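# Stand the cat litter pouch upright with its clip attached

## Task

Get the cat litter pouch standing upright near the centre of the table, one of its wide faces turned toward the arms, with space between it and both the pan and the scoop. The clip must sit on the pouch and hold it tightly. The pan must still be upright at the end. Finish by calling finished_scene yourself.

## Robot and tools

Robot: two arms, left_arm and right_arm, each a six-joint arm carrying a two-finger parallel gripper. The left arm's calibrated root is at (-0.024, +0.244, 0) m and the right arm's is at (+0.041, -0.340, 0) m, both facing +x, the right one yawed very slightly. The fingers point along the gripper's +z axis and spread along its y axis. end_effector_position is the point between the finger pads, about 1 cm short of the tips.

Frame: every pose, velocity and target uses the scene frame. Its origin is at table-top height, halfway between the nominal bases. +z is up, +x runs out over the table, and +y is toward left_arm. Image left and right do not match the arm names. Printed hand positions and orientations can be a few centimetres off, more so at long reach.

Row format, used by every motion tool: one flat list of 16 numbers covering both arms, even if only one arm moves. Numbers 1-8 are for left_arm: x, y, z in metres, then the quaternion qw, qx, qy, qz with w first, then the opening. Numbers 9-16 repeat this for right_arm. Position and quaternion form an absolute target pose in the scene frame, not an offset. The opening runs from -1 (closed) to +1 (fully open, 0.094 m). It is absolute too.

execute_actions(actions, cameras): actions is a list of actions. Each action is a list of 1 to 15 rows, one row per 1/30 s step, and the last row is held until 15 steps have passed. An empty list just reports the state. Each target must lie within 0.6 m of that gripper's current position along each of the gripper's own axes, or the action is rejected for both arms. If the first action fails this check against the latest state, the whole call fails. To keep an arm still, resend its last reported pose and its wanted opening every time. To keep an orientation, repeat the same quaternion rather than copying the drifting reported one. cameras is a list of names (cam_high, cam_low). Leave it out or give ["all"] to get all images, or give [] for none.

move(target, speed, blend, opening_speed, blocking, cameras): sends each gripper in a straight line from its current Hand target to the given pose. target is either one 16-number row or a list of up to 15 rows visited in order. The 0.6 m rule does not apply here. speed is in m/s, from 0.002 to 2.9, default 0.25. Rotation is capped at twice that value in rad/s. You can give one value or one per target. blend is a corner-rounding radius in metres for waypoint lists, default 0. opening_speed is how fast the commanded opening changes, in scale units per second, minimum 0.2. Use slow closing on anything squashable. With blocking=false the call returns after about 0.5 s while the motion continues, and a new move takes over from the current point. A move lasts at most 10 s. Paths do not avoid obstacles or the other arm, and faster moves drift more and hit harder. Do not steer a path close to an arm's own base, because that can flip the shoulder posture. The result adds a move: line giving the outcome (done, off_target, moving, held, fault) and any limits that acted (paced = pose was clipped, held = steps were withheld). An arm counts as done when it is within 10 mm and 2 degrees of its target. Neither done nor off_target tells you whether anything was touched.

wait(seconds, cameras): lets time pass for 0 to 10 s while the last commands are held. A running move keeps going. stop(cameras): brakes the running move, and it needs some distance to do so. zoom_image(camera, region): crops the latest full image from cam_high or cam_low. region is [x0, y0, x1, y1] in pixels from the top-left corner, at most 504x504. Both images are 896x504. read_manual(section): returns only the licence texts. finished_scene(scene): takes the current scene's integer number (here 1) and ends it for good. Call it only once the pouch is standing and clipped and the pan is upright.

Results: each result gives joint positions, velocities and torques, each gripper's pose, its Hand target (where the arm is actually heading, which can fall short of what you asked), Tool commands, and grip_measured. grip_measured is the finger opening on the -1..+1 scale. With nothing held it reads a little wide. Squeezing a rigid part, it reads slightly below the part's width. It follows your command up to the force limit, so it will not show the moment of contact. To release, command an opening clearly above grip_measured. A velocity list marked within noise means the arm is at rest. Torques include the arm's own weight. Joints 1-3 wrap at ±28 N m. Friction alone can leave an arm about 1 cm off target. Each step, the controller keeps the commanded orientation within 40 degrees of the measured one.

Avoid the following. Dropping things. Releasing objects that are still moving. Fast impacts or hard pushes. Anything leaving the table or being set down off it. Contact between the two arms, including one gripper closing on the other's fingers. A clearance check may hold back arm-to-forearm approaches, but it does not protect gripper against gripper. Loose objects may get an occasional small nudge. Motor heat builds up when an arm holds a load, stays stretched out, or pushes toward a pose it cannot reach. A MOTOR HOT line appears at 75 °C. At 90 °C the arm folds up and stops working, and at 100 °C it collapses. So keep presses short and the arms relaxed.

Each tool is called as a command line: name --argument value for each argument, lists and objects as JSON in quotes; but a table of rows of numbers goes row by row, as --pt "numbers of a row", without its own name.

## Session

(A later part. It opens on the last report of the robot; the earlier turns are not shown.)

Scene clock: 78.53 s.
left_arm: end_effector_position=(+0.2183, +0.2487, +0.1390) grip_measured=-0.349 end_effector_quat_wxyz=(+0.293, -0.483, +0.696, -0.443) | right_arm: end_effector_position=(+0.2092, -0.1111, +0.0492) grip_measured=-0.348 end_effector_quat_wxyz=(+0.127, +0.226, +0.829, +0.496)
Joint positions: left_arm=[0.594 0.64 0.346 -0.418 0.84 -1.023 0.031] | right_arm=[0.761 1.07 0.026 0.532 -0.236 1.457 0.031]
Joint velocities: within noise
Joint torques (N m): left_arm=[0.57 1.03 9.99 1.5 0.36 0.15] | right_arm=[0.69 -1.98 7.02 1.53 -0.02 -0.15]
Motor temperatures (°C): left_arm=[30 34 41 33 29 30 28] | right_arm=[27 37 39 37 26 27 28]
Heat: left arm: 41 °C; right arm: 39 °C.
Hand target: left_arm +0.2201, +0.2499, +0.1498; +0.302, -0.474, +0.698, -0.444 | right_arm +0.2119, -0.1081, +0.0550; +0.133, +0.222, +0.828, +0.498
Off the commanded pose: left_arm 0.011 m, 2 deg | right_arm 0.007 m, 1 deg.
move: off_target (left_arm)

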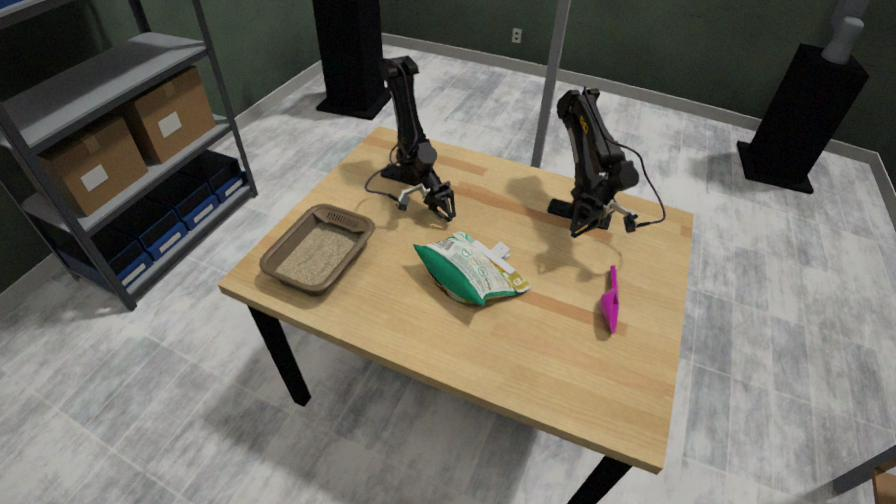

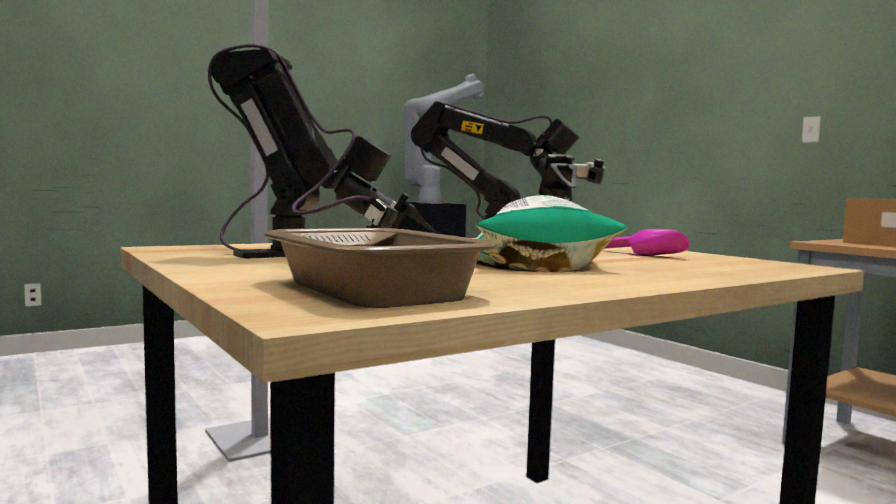

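move --pt "0.22 0.25 0.15 0.3016 -0.4735 0.6980 -0.4446 -0.35 0.232 -0.073 0.0275 0.1333 0.2218 0.8279 0.4975 -0.35" --speed 0.03

zoom_image --camera "cam_high" --region '[430, 200, 490, 260]'

Scene clock: 80.77 s.
left_arm: end_effector_position=(+0.2183, +0.2487, +0.1390) grip_measured=-0.349 end_effector_quat_wxyz=(+0.293, -0.483, +0.696, -0.443) | right_arm: end_effector_position=(+0.2298, -0.0755, +0.0288) grip_measured=-0.348 end_effector_quat_wxyz=(+0.130, +0.222, +0.826, +0.501)
Joint positions: left_arm=[0.594 0.64 0.346 -0.418 0.84 -1.023 0.031] | right_arm=[0.822 1.582 0.109 0.982 -0.185 1.483 0.031]
Joint velocities: within noise
Joint torques (N m): left_arm=[0.43 1.2 10.06 1.49 0.39 0.15] | right_arm=[0.72 -2.92 4.93 1.68 0.04 -0.08]
Motor temperatures (°C): left_arm=[30 34 42 33 29 30 28] | right_arm=[27 37 39 37 26 27 28]
Heat: left arm: 42 °C; right arm: 39 °C.
Hand target: left_arm +0.2201, +0.2499, +0.1498; +0.302, -0.474, +0.698, -0.444 | right_arm +0.2319, -0.0731, +0.0275; +0.133, +0.222, +0.828, +0.498
Off the commanded pose: left_arm 0.011 m, 2 deg | right_arm 0.004 m, 1 deg.
move: off_target (left_arm)

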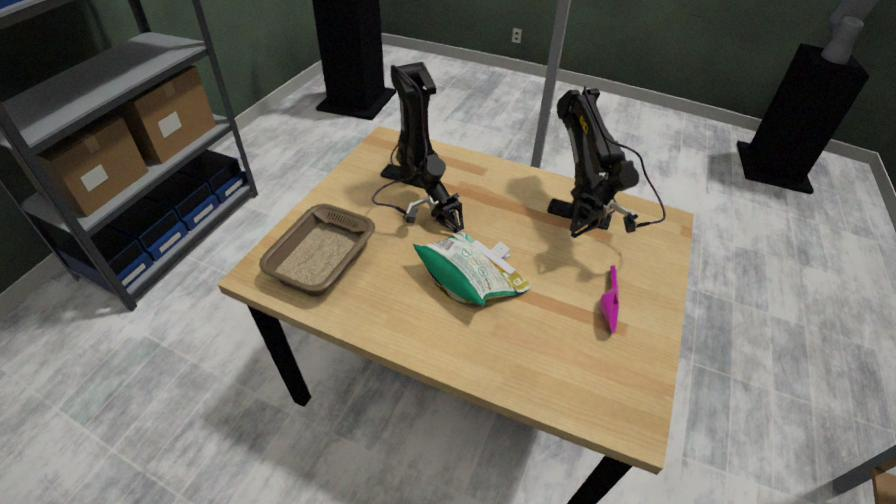

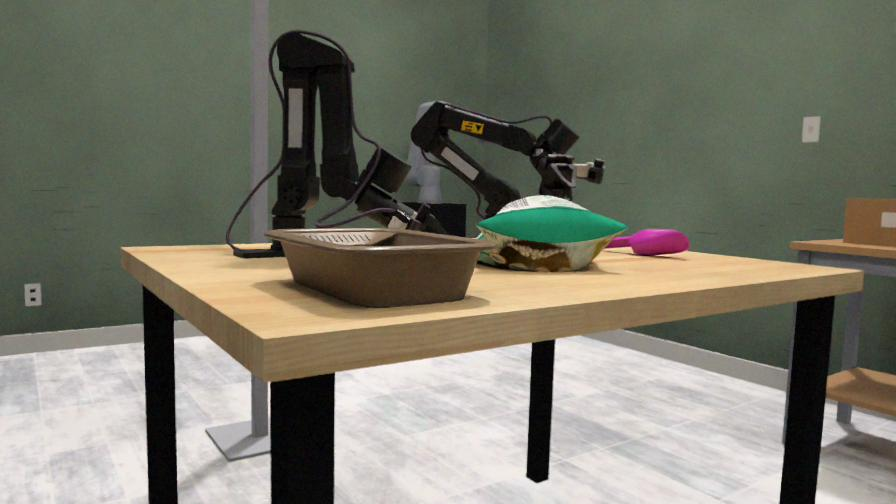

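Scaled by 8.400.

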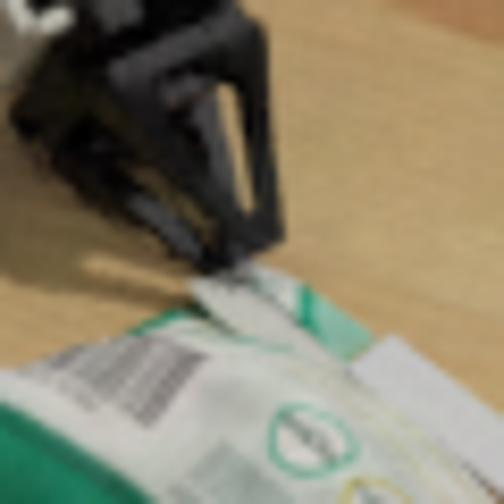

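move --pt "0.22 0.25 0.15 0.3016 -0.4735 0.6980 -0.4446 -0.35 0.240 -0.059 0.025 0.1333 0.2218 0.8279 0.4975 -0.35" --speed 0.03

zoom_image --camera "cam_high" --region '[430, 200, 490, 260]'

Scene clock: 81.97 s.
left_arm: end_effector_position=(+0.2183, +0.2487, +0.1390) grip_measured=-0.349 end_effector_quat_wxyz=(+0.293, -0.483, +0.696, -0.443) | right_arm: end_effector_position=(+0.2383, -0.0610, +0.0288) grip_measured=-0.348 end_effector_quat_wxyz=(+0.131, +0.221, +0.824, +0.505)
Joint positions: left_arm=[0.594 0.64 0.346 -0.418 0.84 -1.023 0.031] | right_arm=[0.838 1.654 0.166 1.008 -0.172 1.491 0.031]
Joint velocities: within noise
Joint torques (N m): left_arm=[0.42 0.99 10.06 1.51 0.46 0.16] | right_arm=[0.66 -3.06 4.66 1.61 0.06 -0.02]
Motor temperatures (°C): left_arm=[30 34 42 33 29 30 28] | right_arm=[27 37 39 37 26 27 28]
Heat: left arm: 42 °C; right arm: 39 °C.
Hand target: left_arm +0.2201, +0.2499, +0.1499; +0.302, -0.474, +0.698, -0.444 | right_arm +0.2399, -0.0591, +0.0251; +0.133, +0.222, +0.828, +0.498
Off the commanded pose: left_arm 0.011 m, 2 deg | right_arm 0.005 m, 1 deg.
move: off_target (left_arm)

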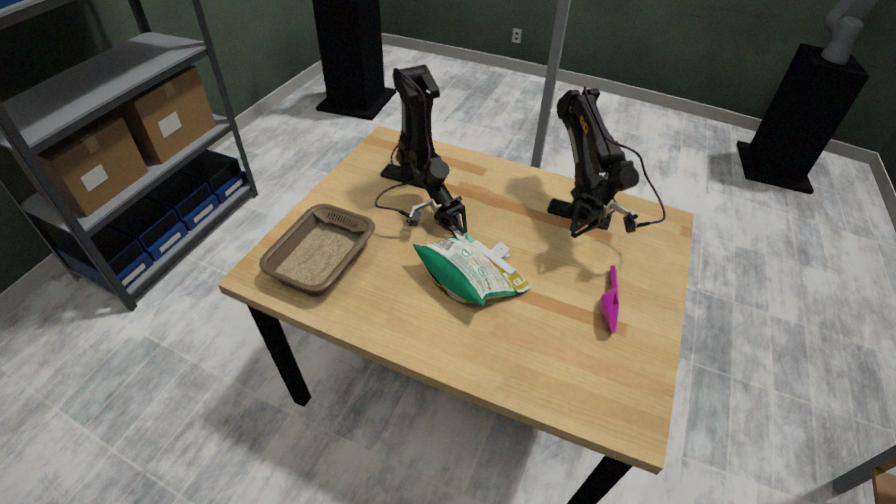

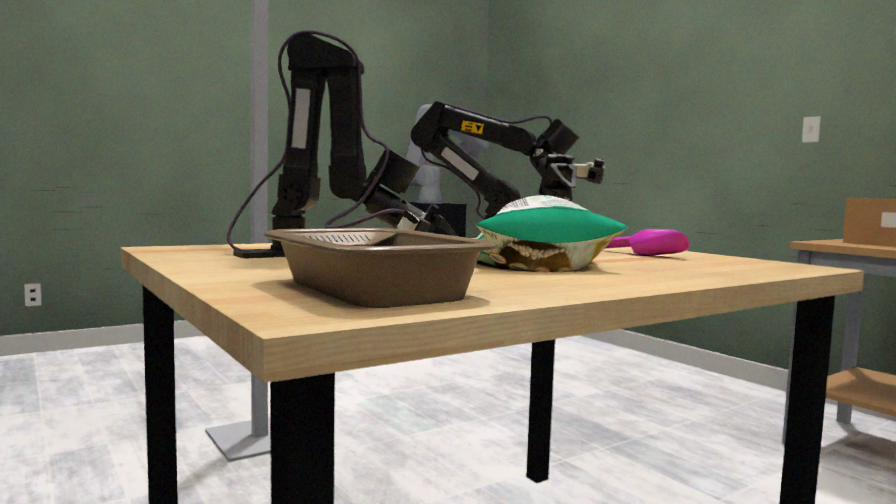

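Scaled by 8.400.

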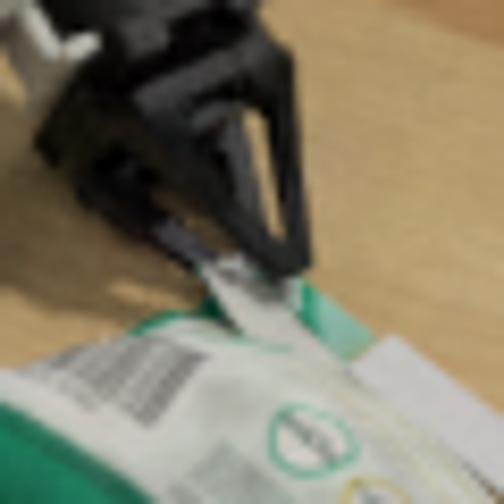

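move --pt "0.22 0.25 0.15 0.3016 -0.4735 0.6980 -0.4446 -0.35 0.240 -0.059 0.027 0.1333 0.2218 0.8279 0.4975 -1" --speed 0.03 --opening_speed 0.3

zoom_image --camera "cam_high" --region '[430, 200, 490, 260]'

Scene clock: 84.47 s.
left_arm: end_effector_position=(+0.2183, +0.2487, +0.1390) grip_measured=-0.349 end_effector_quat_wxyz=(+0.292, -0.483, +0.696, -0.443) | right_arm: end_effector_position=(+0.2366, -0.0638, +0.0227) grip_measured=-0.985 end_effector_quat_wxyz=(+0.126, +0.226, +0.830, +0.494)
Joint positions: left_arm=[0.594 0.64 0.346 -0.418 0.84 -1.023 0.031] | right_arm=[0.838 1.654 0.166 0.98 -0.168 1.494 0.001]
Joint velocities: within noise
Joint torques (N m): left_arm=[0.58 0.94 9.85 1.48 0.4 0.15] | right_arm=[0.57 -4.59 4.71 1.64 0 -0.11]
Motor temperatures (°C): left_arm=[30 34 43 33 29 30 28] | right_arm=[27 37 38 37 26 27 28]
Heat: left arm: 43 °C; right arm: 38 °C.
Hand target: left_arm +0.2201, +0.2499, +0.1498; +0.302, -0.474, +0.698, -0.444 | right_arm +0.2399, -0.0591, +0.0271; +0.133, +0.222, +0.828, +0.498
Off the commanded pose: left_arm 0.011 m, 2 deg | right_arm 0.007 m, 1 deg.
move: off_target (left_arm)

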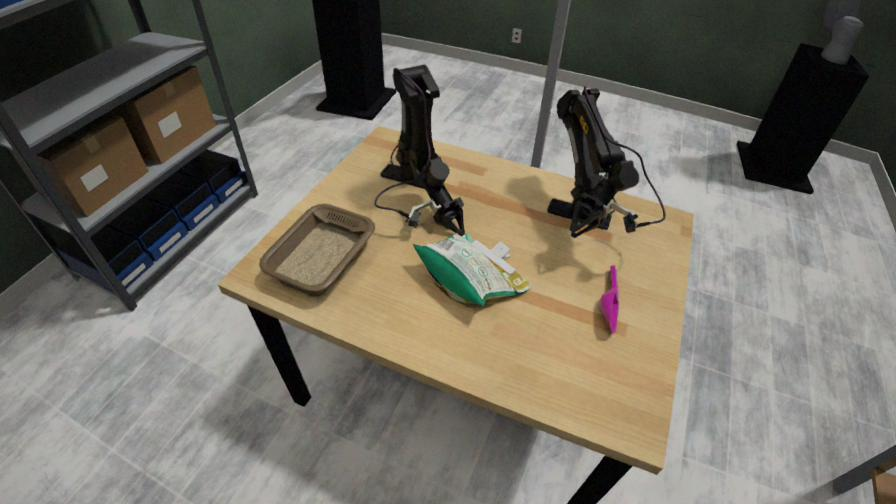

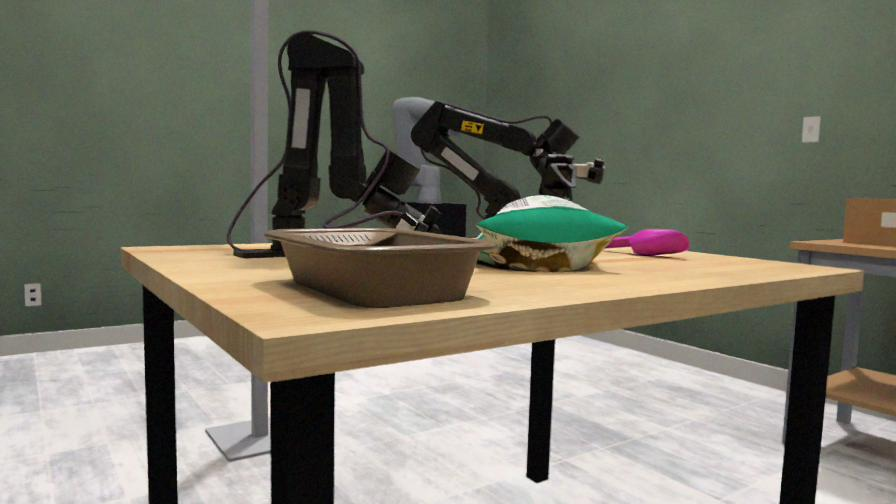

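Scaled by 8.400.

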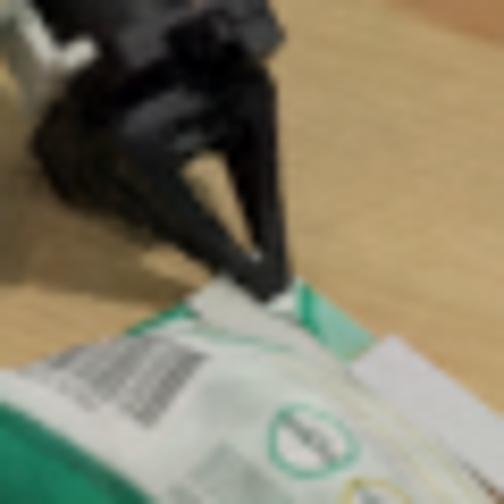

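move --pt "0.22 0.25 0.15 0.3016 -0.4735 0.6980 -0.4446 -0.35 0.243 -0.059 0.07 0.1333 0.2218 0.8279 0.4975 -1" --speed 0.05

zoom_image --camera "cam_high" --region '[400, 190, 550, 310]'

zoom_image --camera "cam_low" --region '[420, 170, 660, 290]'

Scene clock: 86.00 s.
left_arm: end_effector_position=(+0.2183, +0.2487, +0.1390) grip_measured=-0.349 end_effector_quat_wxyz=(+0.292, -0.483, +0.696, -0.443) | right_arm: end_effector_position=(+0.2398, -0.0650, +0.0564) grip_measured=-0.985 end_effector_quat_wxyz=(+0.130, +0.233, +0.833, +0.484)
Joint positions: left_arm=[0.594 0.64 0.346 -0.418 0.84 -1.023 0.031] | right_arm=[0.838 1.369 0.235 0.606 -0.15 1.495 0.001]
Joint velocities: within noise
Joint torques (N m): left_arm=[0.42 1.02 9.87 1.46 0.43 0.1] | right_arm=[-0.46 -5.52 6.93 1.55 -0.33 -0.17]
Motor temperatures (°C): left_arm=[30 34 43 33 29 30 28] | right_arm=[27 37 38 38 26 27 28]
Heat: left arm: 43 °C; right arm: 38 °C.
Hand target: left_arm +0.2201, +0.2499, +0.1498; +0.302, -0.474, +0.698, -0.444 | right_arm +0.2429, -0.0591, +0.0700; +0.134, +0.222, +0.828, +0.498
Off the commanded pose: left_arm 0.011 m, 2 deg | right_arm 0.015 m, 2 deg.
move: off_target (left_arm, right_arm)

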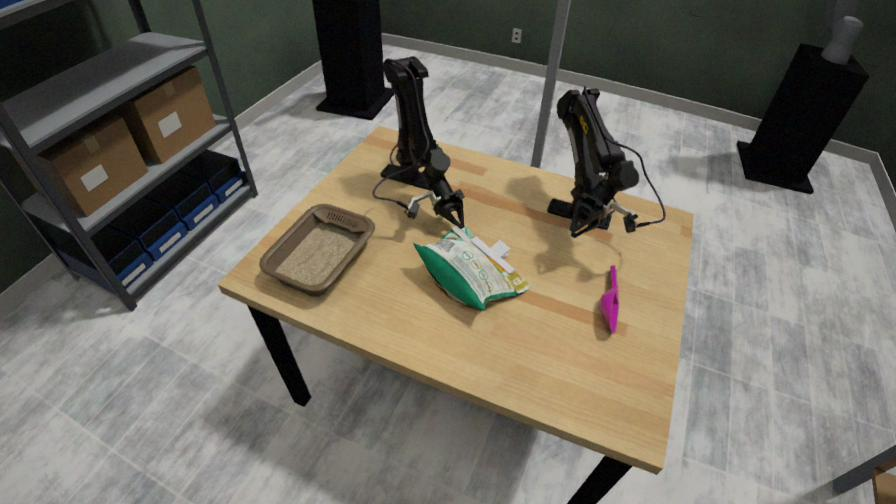

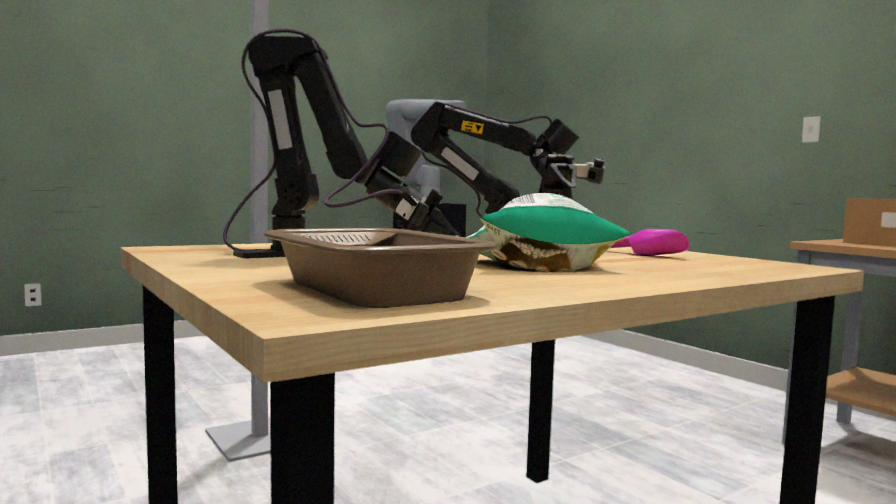

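Scaled by 3.360.

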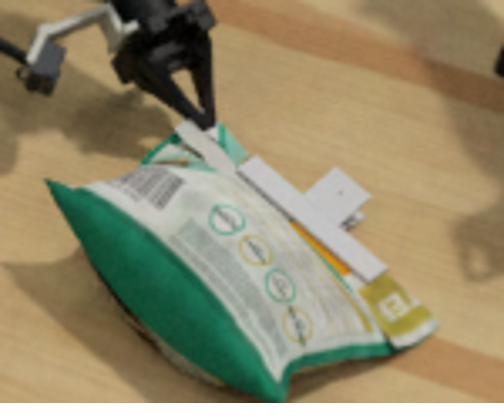

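Scaled by 2.100.

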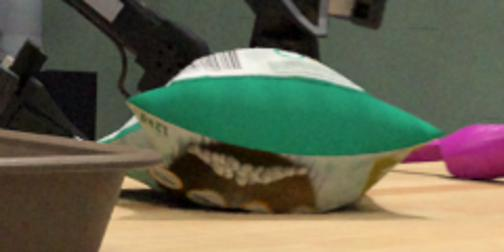

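move --pt "0.22 0.25 0.15 0.3016 -0.4735 0.6980 -0.4446 -0.35 0.248 -0.059 0.12 0.1333 0.2218 0.8279 0.4975 -1" --speed 0.05

zoom_image --camera "cam_high" --region '[400, 190, 550, 310]'

zoom_image --camera "cam_low" --region '[420, 170, 660, 290]'

Scene clock: 87.80 s.
left_arm: end_effector_position=(+0.2183, +0.2487, +0.1390) grip_measured=-0.349 end_effector_quat_wxyz=(+0.292, -0.483, +0.696, -0.443) | right_arm: end_effector_position=(+0.2406, -0.0692, +0.0898) grip_measured=-0.985 end_effector_quat_wxyz=(+0.120, +0.240, +0.844, +0.464)
Joint positions: left_arm=[0.594 0.64 0.346 -0.418 0.84 -1.023 0.031] | right_arm=[0.821 1.171 0.358 0.232 -0.165 1.488 0.001]
Joint velocities: within noise
Joint torques (N m): left_arm=[0.43 0.95 10.11 1.51 0.42 0.15] | right_arm=[-0.57 -5.79 9.62 1.76 -0.3 -0.24]
Motor temperatures (°C): left_arm=[30 33 43 33 29 30 28] | right_arm=[27 37 38 38 26 27 28]
Heat: left arm: 43 °C; right arm: 38 °C.
Hand target: left_arm +0.2201, +0.2499, +0.1498; +0.302, -0.474, +0.698, -0.444 | right_arm +0.2474, -0.0597, +0.1199; +0.134, +0.222, +0.828, +0.497
Off the commanded pose: left_arm 0.011 m, 2 deg | right_arm 0.033 m, 5 deg.
move: off_target (left_arm, right_arm)

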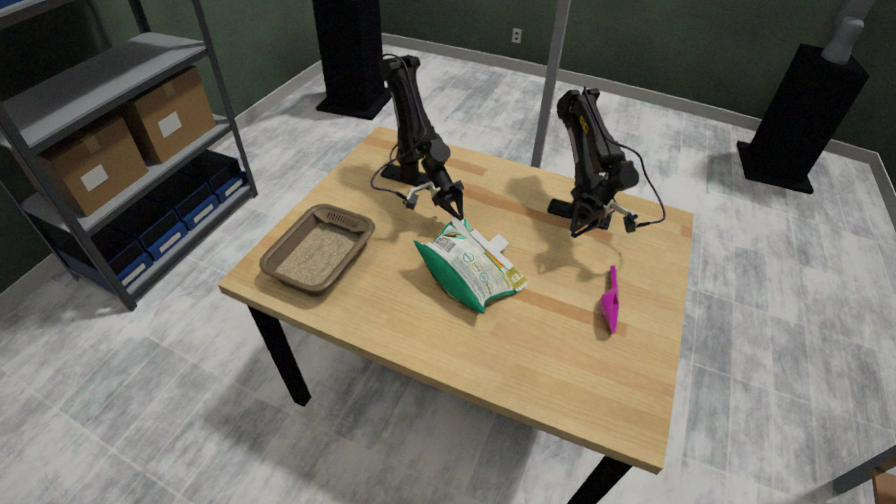

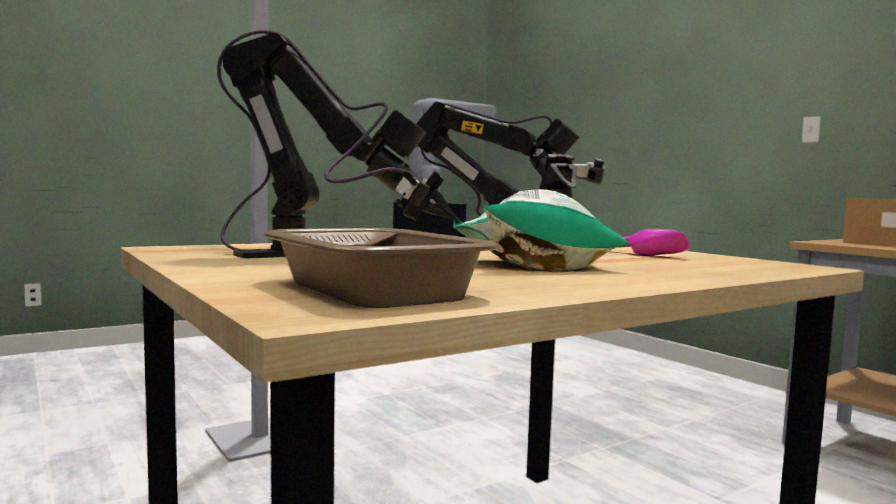

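Scaled by 3.360.

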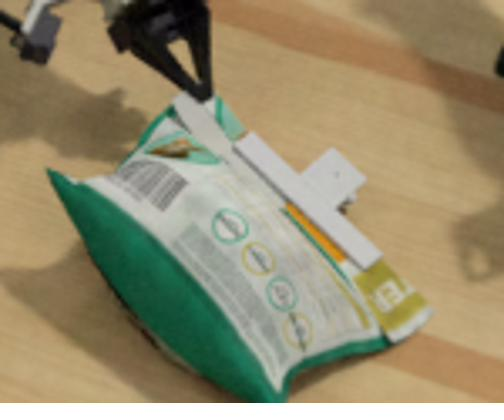

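Scaled by 2.100.

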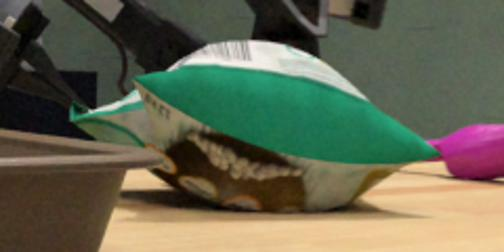

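move --pt "0.27 0.205 0.08 0.2056 -0.3228 0.7792 -0.4964 -0.35 0.248 -0.059 0.12 0.1333 0.2218 0.8279 0.4975 -1" --pt "0.296 0.177 0.028 0.2056 -0.3228 0.7792 -0.4964 -0.35 0.248 -0.059 0.12 0.1333 0.2218 0.8279 0.4975 -1" --speed '[0.2,0.08]'

zoom_image --camera "cam_high" --region '[490, 220, 580, 310]'

Scene clock: 91.00 s.
left_arm: end_effector_position=(+0.2993, +0.1789, +0.0327) grip_measured=-0.349 end_effector_quat_wxyz=(+0.209, -0.322, +0.778, -0.498) | right_arm: end_effector_position=(+0.2404, -0.0695, +0.0908) grip_measured=-0.985 end_effector_quat_wxyz=(+0.120, +0.240, +0.844, +0.464)
Joint positions: left_arm=[0.226 1.694 0.326 0.661 0.876 -0.984 0.031] | right_arm=[0.821 1.166 0.358 0.228 -0.165 1.488 0.001]
Joint velocities: within noise
Joint torques (N m): left_arm=[-0.28 -3.92 3.4 1.7 0.23 -0.01] | right_arm=[-0.47 -5.09 9.66 1.79 -0.33 -0.22]
Motor temperatures (°C): left_arm=[30 34 42 34 29 30 28] | right_arm=[27 37 38 38 26 27 28]
Heat: left arm: 42 °C; right arm: 38 °C.
Hand target: left_arm +0.2959, +0.1771, +0.0281; +0.205, -0.323, +0.779, -0.496 | right_arm +0.2473, -0.0598, +0.1200; +0.134, +0.222, +0.828, +0.497
Off the commanded pose: left_arm 0.006 m, 1 deg | right_arm 0.032 m, 5 deg.
move: off_target (right_arm)

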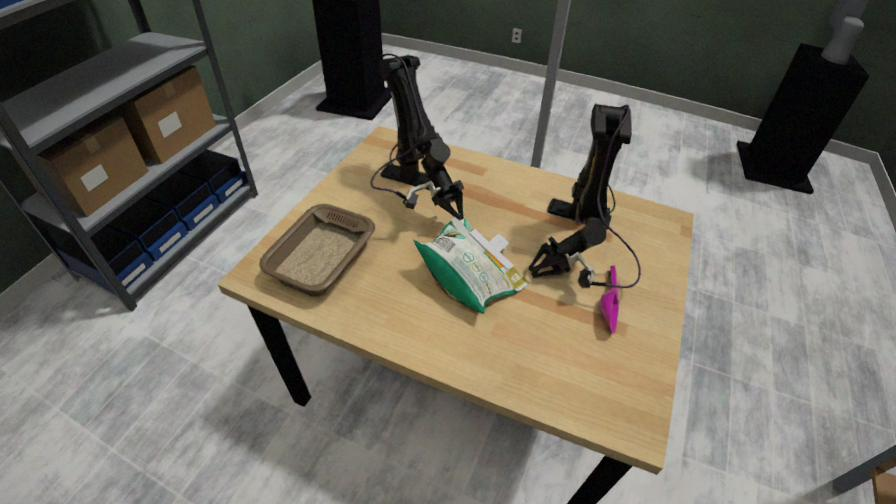

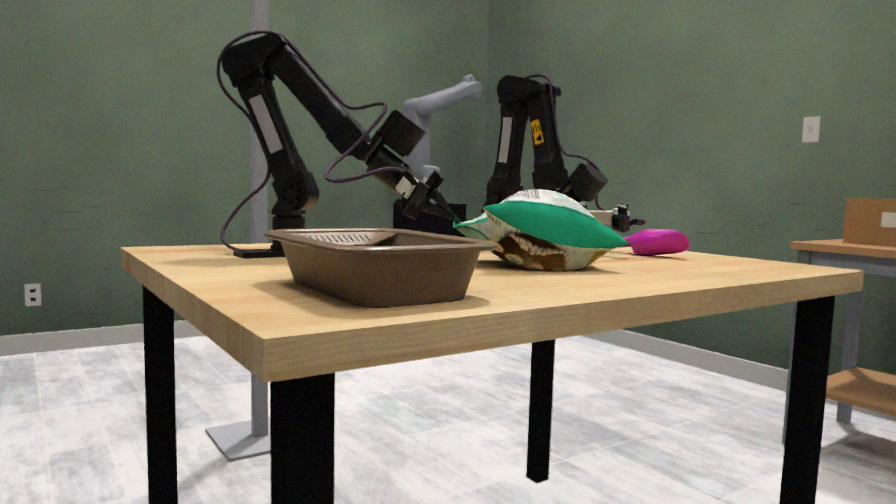

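Scaled by 5.600.

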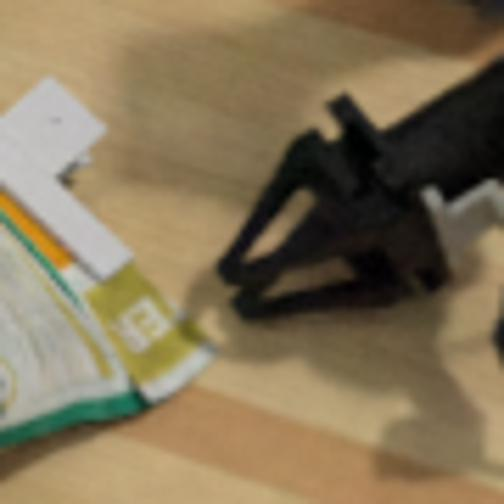

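move --pt "0.300 0.176 0.020 0.2056 -0.3228 0.7792 -0.4964 -0.35 0.248 -0.059 0.12 0.1333 0.2218 0.8279 0.4975 -1" --pt "0.332 0.154 0.020 0.2056 -0.3228 0.7792 -0.4964 -0.35 0.248 -0.059 0.12 0.1333 0.2218 0.8279 0.4975 -1" --speed 0.03

zoom_image --camera "cam_high" --region '[490, 220, 580, 310]'

Scene clock: 93.27 s.
left_arm: end_effector_position=(+0.3285, +0.1544, +0.0241) grip_measured=-0.349 end_effector_quat_wxyz=(+0.206, -0.321, +0.777, -0.501) | right_arm: end_effector_position=(+0.2403, -0.0695, +0.0908) grip_measured=-0.985 end_effector_quat_wxyz=(+0.120, +0.240, +0.844, +0.464)
Joint positions: left_arm=[0.103 1.838 0.404 0.808 0.789 -1.1 0.031] | right_arm=[0.821 1.166 0.358 0.228 -0.166 1.488 0.001]
Joint velocities: within noise
Joint torques (N m): left_arm=[-0.54 -4.21 5.12 1.65 0.11 0.11] | right_arm=[-0.87 -4.78 9.85 1.79 -0.28 -0.25]
Motor temperatures (°C): left_arm=[30 34 42 34 29 30 28] | right_arm=[27 37 38 38 26 27 28]
Heat: left arm: 42 °C; right arm: 38 °C.
Hand target: left_arm +0.3318, +0.1540, +0.0200; +0.205, -0.323, +0.779, -0.496 | right_arm +0.2473, -0.0598, +0.1201; +0.134, +0.222, +0.828, +0.497
Off the commanded pose: left_arm 0.005 m, 1 deg | right_arm 0.032 m, 5 deg.
move: off_target (right_arm)

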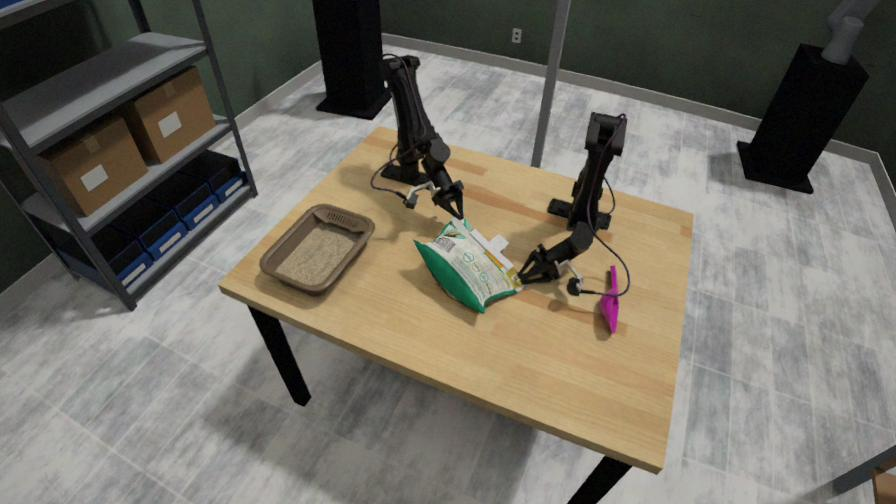

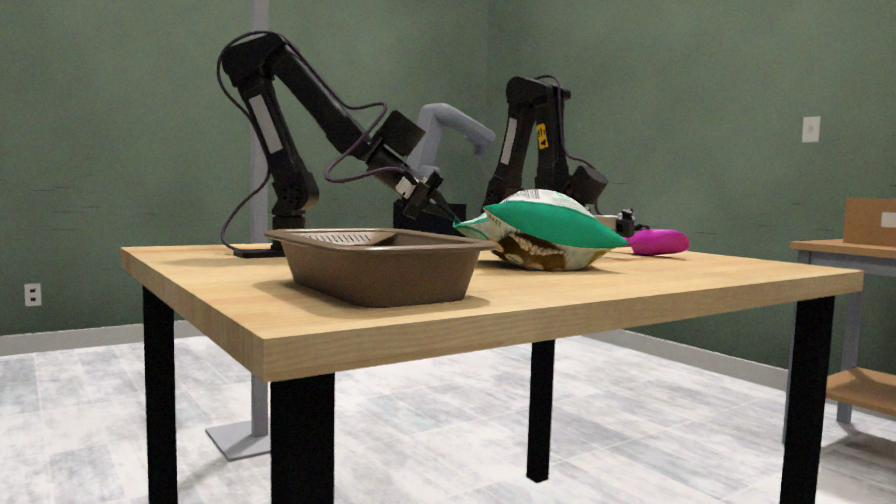

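Scaled by 5.600.

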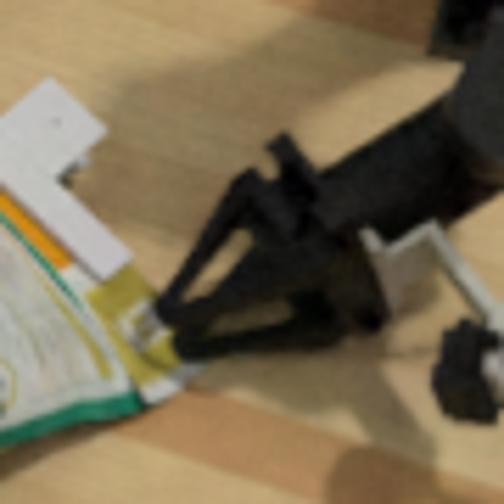

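move --pt "0.300 0.178 0.022 0.2056 -0.3228 0.7792 -0.4964 -0.35 0.248 -0.059 0.12 0.1333 0.2218 0.8279 0.4975 -1" --pt "0.300 0.178 0.010 0.2056 -0.3228 0.7792 -0.4964 -0.35 0.248 -0.059 0.12 0.1333 0.2218 0.8279 0.4975 -1" --speed 0.03

zoom_image --camera "cam_high" --region '[490, 220, 580, 310]'

Scene clock: 95.67 s.
left_arm: end_effector_position=(+0.3071, +0.1766, +0.0215) grip_measured=-0.349 end_effector_quat_wxyz=(+0.217, -0.312, +0.775, -0.505) | right_arm: end_effector_position=(+0.2403, -0.0695, +0.0907) grip_measured=-0.985 end_effector_quat_wxyz=(+0.120, +0.240, +0.844, +0.464)
Joint positions: left_arm=[0.215 1.816 0.333 0.812 0.881 -0.997 0.031] | right_arm=[0.821 1.166 0.358 0.228 -0.166 1.488 0.001]
Joint velocities: within noise
Joint torques (N m): left_arm=[0.46 -3.64 2.41 1.52 0.18 0.13] | right_arm=[-0.42 -4.9 9.37 1.79 -0.27 -0.24]
Motor temperatures (°C): left_arm=[30 34 41 34 29 30 28] | right_arm=[27 37 38 39 26 27 29]
Heat: left arm: 41 °C; right arm: 39 °C.
Hand target: left_arm +0.2998, +0.1779, +0.0104; +0.206, -0.323, +0.779, -0.496 | right_arm +0.2473, -0.0598, +0.1200; +0.134, +0.222, +0.828, +0.497
Off the commanded pose: left_arm 0.014 m, 2 deg | right_arm 0.032 m, 5 deg.
move: off_target (left_arm, right_arm)

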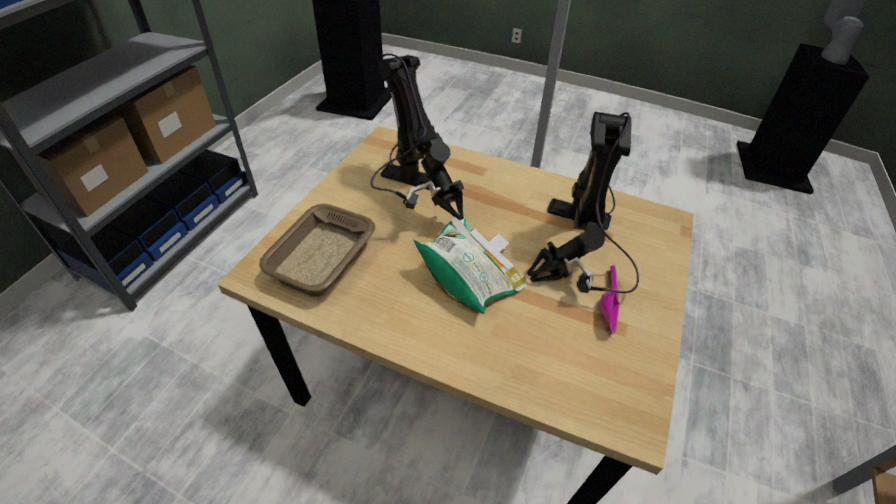

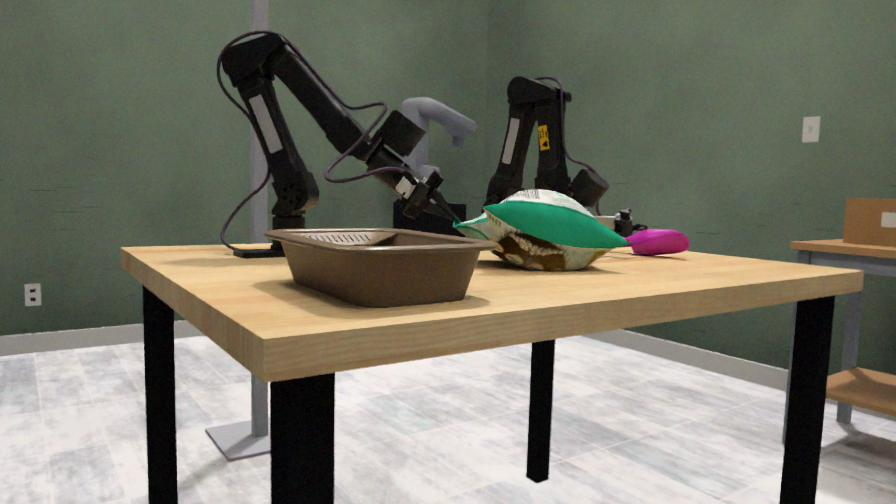

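Scaled by 5.600.

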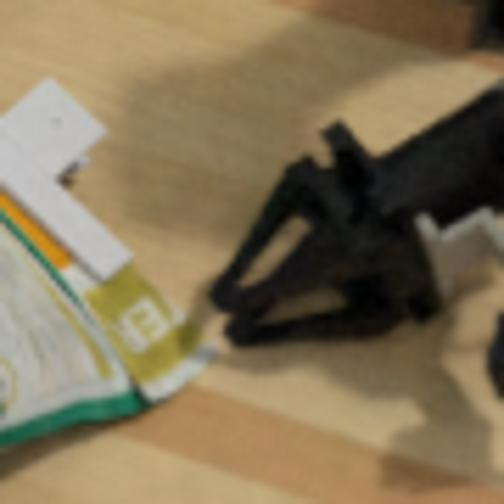

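move --pt "0.296 0.182 0.035 0.2056 -0.3228 0.7792 -0.4964 -0.35 0.250 -0.055 0.17 0.1333 0.2218 0.8279 0.4975 -1" --speed 0.05

zoom_image --camera "cam_high" --region '[400, 190, 580, 320]'

zoom_image --camera "cam_low" --region '[420, 170, 660, 290]'

Scene clock: 97.50 s.
left_arm: end_effector_position=(+0.2958, +0.1809, +0.0304) grip_measured=-0.349 end_effector_quat_wxyz=(+0.200, -0.329, +0.779, -0.495) | right_arm: end_effector_position=(+0.2429, -0.0664, +0.1306) grip_measured=-0.985 end_effector_quat_wxyz=(+0.114, +0.243, +0.850, +0.453)
Joint positions: left_arm=[0.237 1.683 0.328 0.614 0.881 -0.973 0.031] | right_arm=[0.821 1.089 0.52 -0.038 -0.166 1.488 0.001]
Joint velocities: within noise
Joint torques (N m): left_arm=[0.43 -6.26 4.21 1.45 0.4 0.14] | right_arm=[0.08 -5.67 11 1.84 -0.26 -0.19]
Motor temperatures (°C): left_arm=[30 34 40 34 29 30 28] | right_arm=[27 37 39 39 26 27 29]
Heat: left arm: 40 °C; right arm: 39 °C.
Hand target: left_arm +0.2960, +0.1819, +0.0349; +0.206, -0.323, +0.779, -0.496 | right_arm +0.2487, -0.0565, +0.1698; +0.134, +0.222, +0.828, +0.497
Off the commanded pose: left_arm 0.005 m, 1 deg | right_arm 0.042 m, 7 deg.
move: off_target (right_arm)

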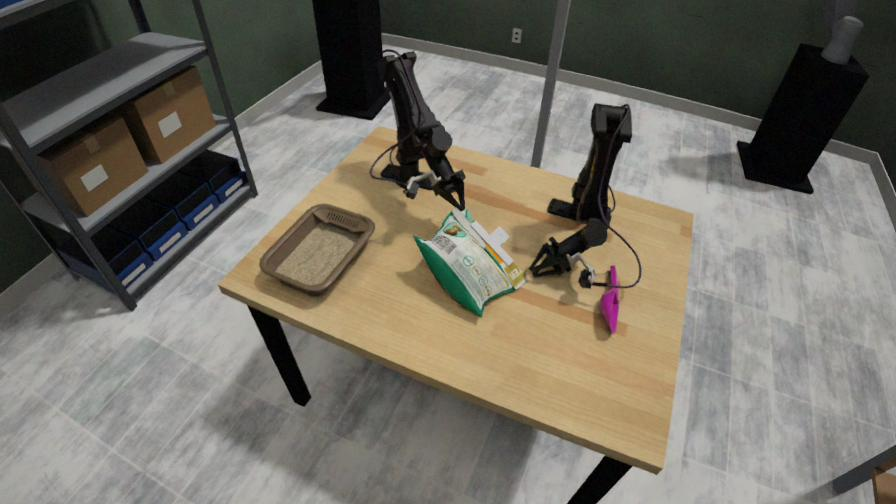

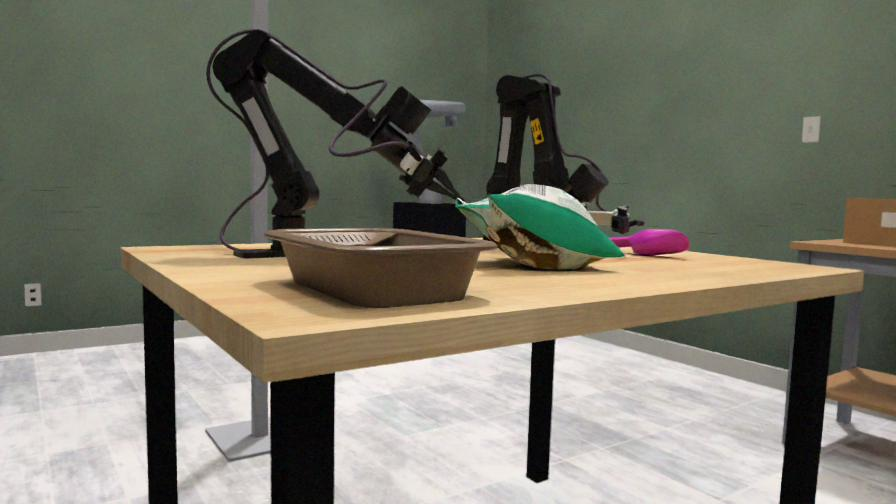

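Scaled by 2.800.

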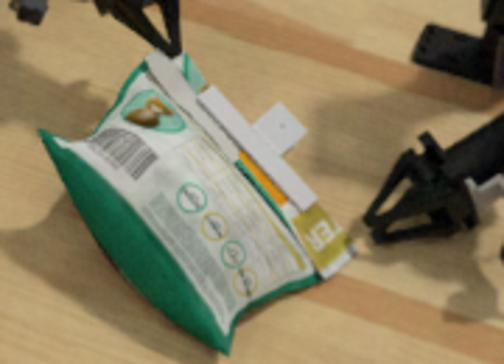

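Scaled by 2.100.

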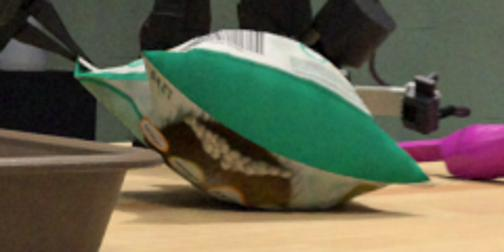

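move --pt "0.250 0.165 0.06 0.2686 -0.4217 0.7304 -0.4653 -0.15 0.250 -0.055 0.17 0.1333 0.2218 0.8279 0.4975 -1" --pt "0.261 0.144 0.028 0.2686 -0.4217 0.7304 -0.4653 -0.15 0.250 -0.055 0.17 0.1333 0.2218 0.8279 0.4975 -1" --speed 0.06

zoom_image --camera "cam_high" --region '[480, 220, 570, 300]'

Scene clock: 101.73 s.
left_arm: end_effector_position=(+0.2641, +0.1439, +0.0314) grip_measured=-0.151 end_effector_quat_wxyz=(+0.269, -0.421, +0.728, -0.469) | right_arm: end_effector_position=(+0.2422, -0.0671, +0.1323) grip_measured=-0.985 end_effector_quat_wxyz=(+0.115, +0.242, +0.849, +0.455)
Joint positions: left_arm=[-0.133 1.611 0.021 1.131 0.356 -1.403 0.04] | right_arm=[0.821 1.08 0.52 -0.044 -0.166 1.488 0.001]
Joint velocities: within noise
Joint torques (N m): left_arm=[-0.44 -2.4 2.69 2.02 0 0.04] | right_arm=[0.01 -5.05 10.92 1.9 -0.21 -0.19]
Motor temperatures (°C): left_arm=[30 34 39 34 29 30 28] | right_arm=[27 38 39 40 26 27 29]
Heat: left arm: 39 °C; right arm: 40 °C.
Hand target: left_arm +0.2610, +0.1440, +0.0280; +0.268, -0.422, +0.731, -0.465 | right_arm +0.2486, -0.0567, +0.1700; +0.134, +0.222, +0.828, +0.497
Off the commanded pose: left_arm 0.005 m, 1 deg | right_arm 0.040 m, 6 deg.
move: off_target (right_arm)

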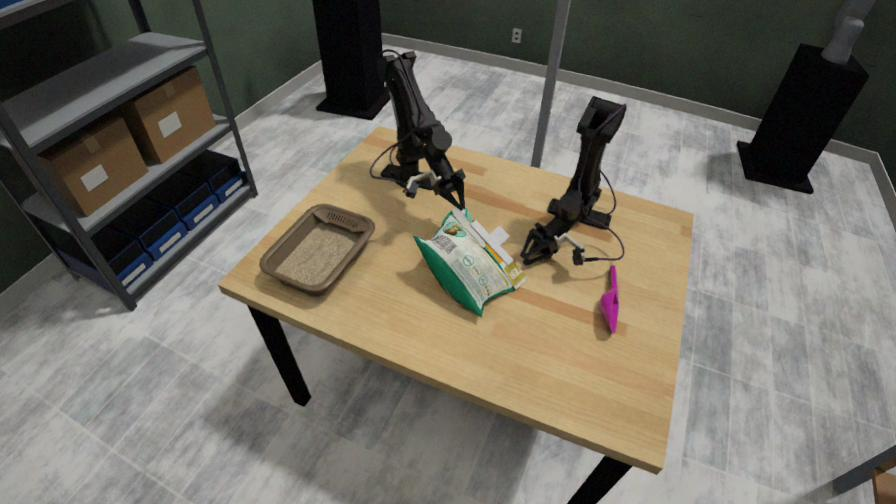

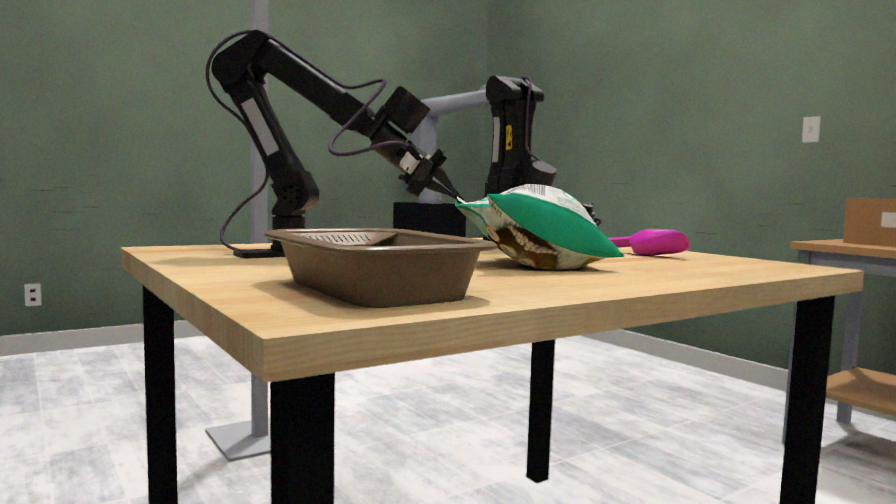

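Scaled by 5.600.

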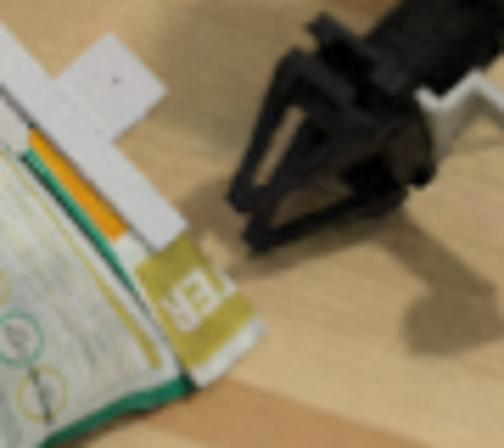

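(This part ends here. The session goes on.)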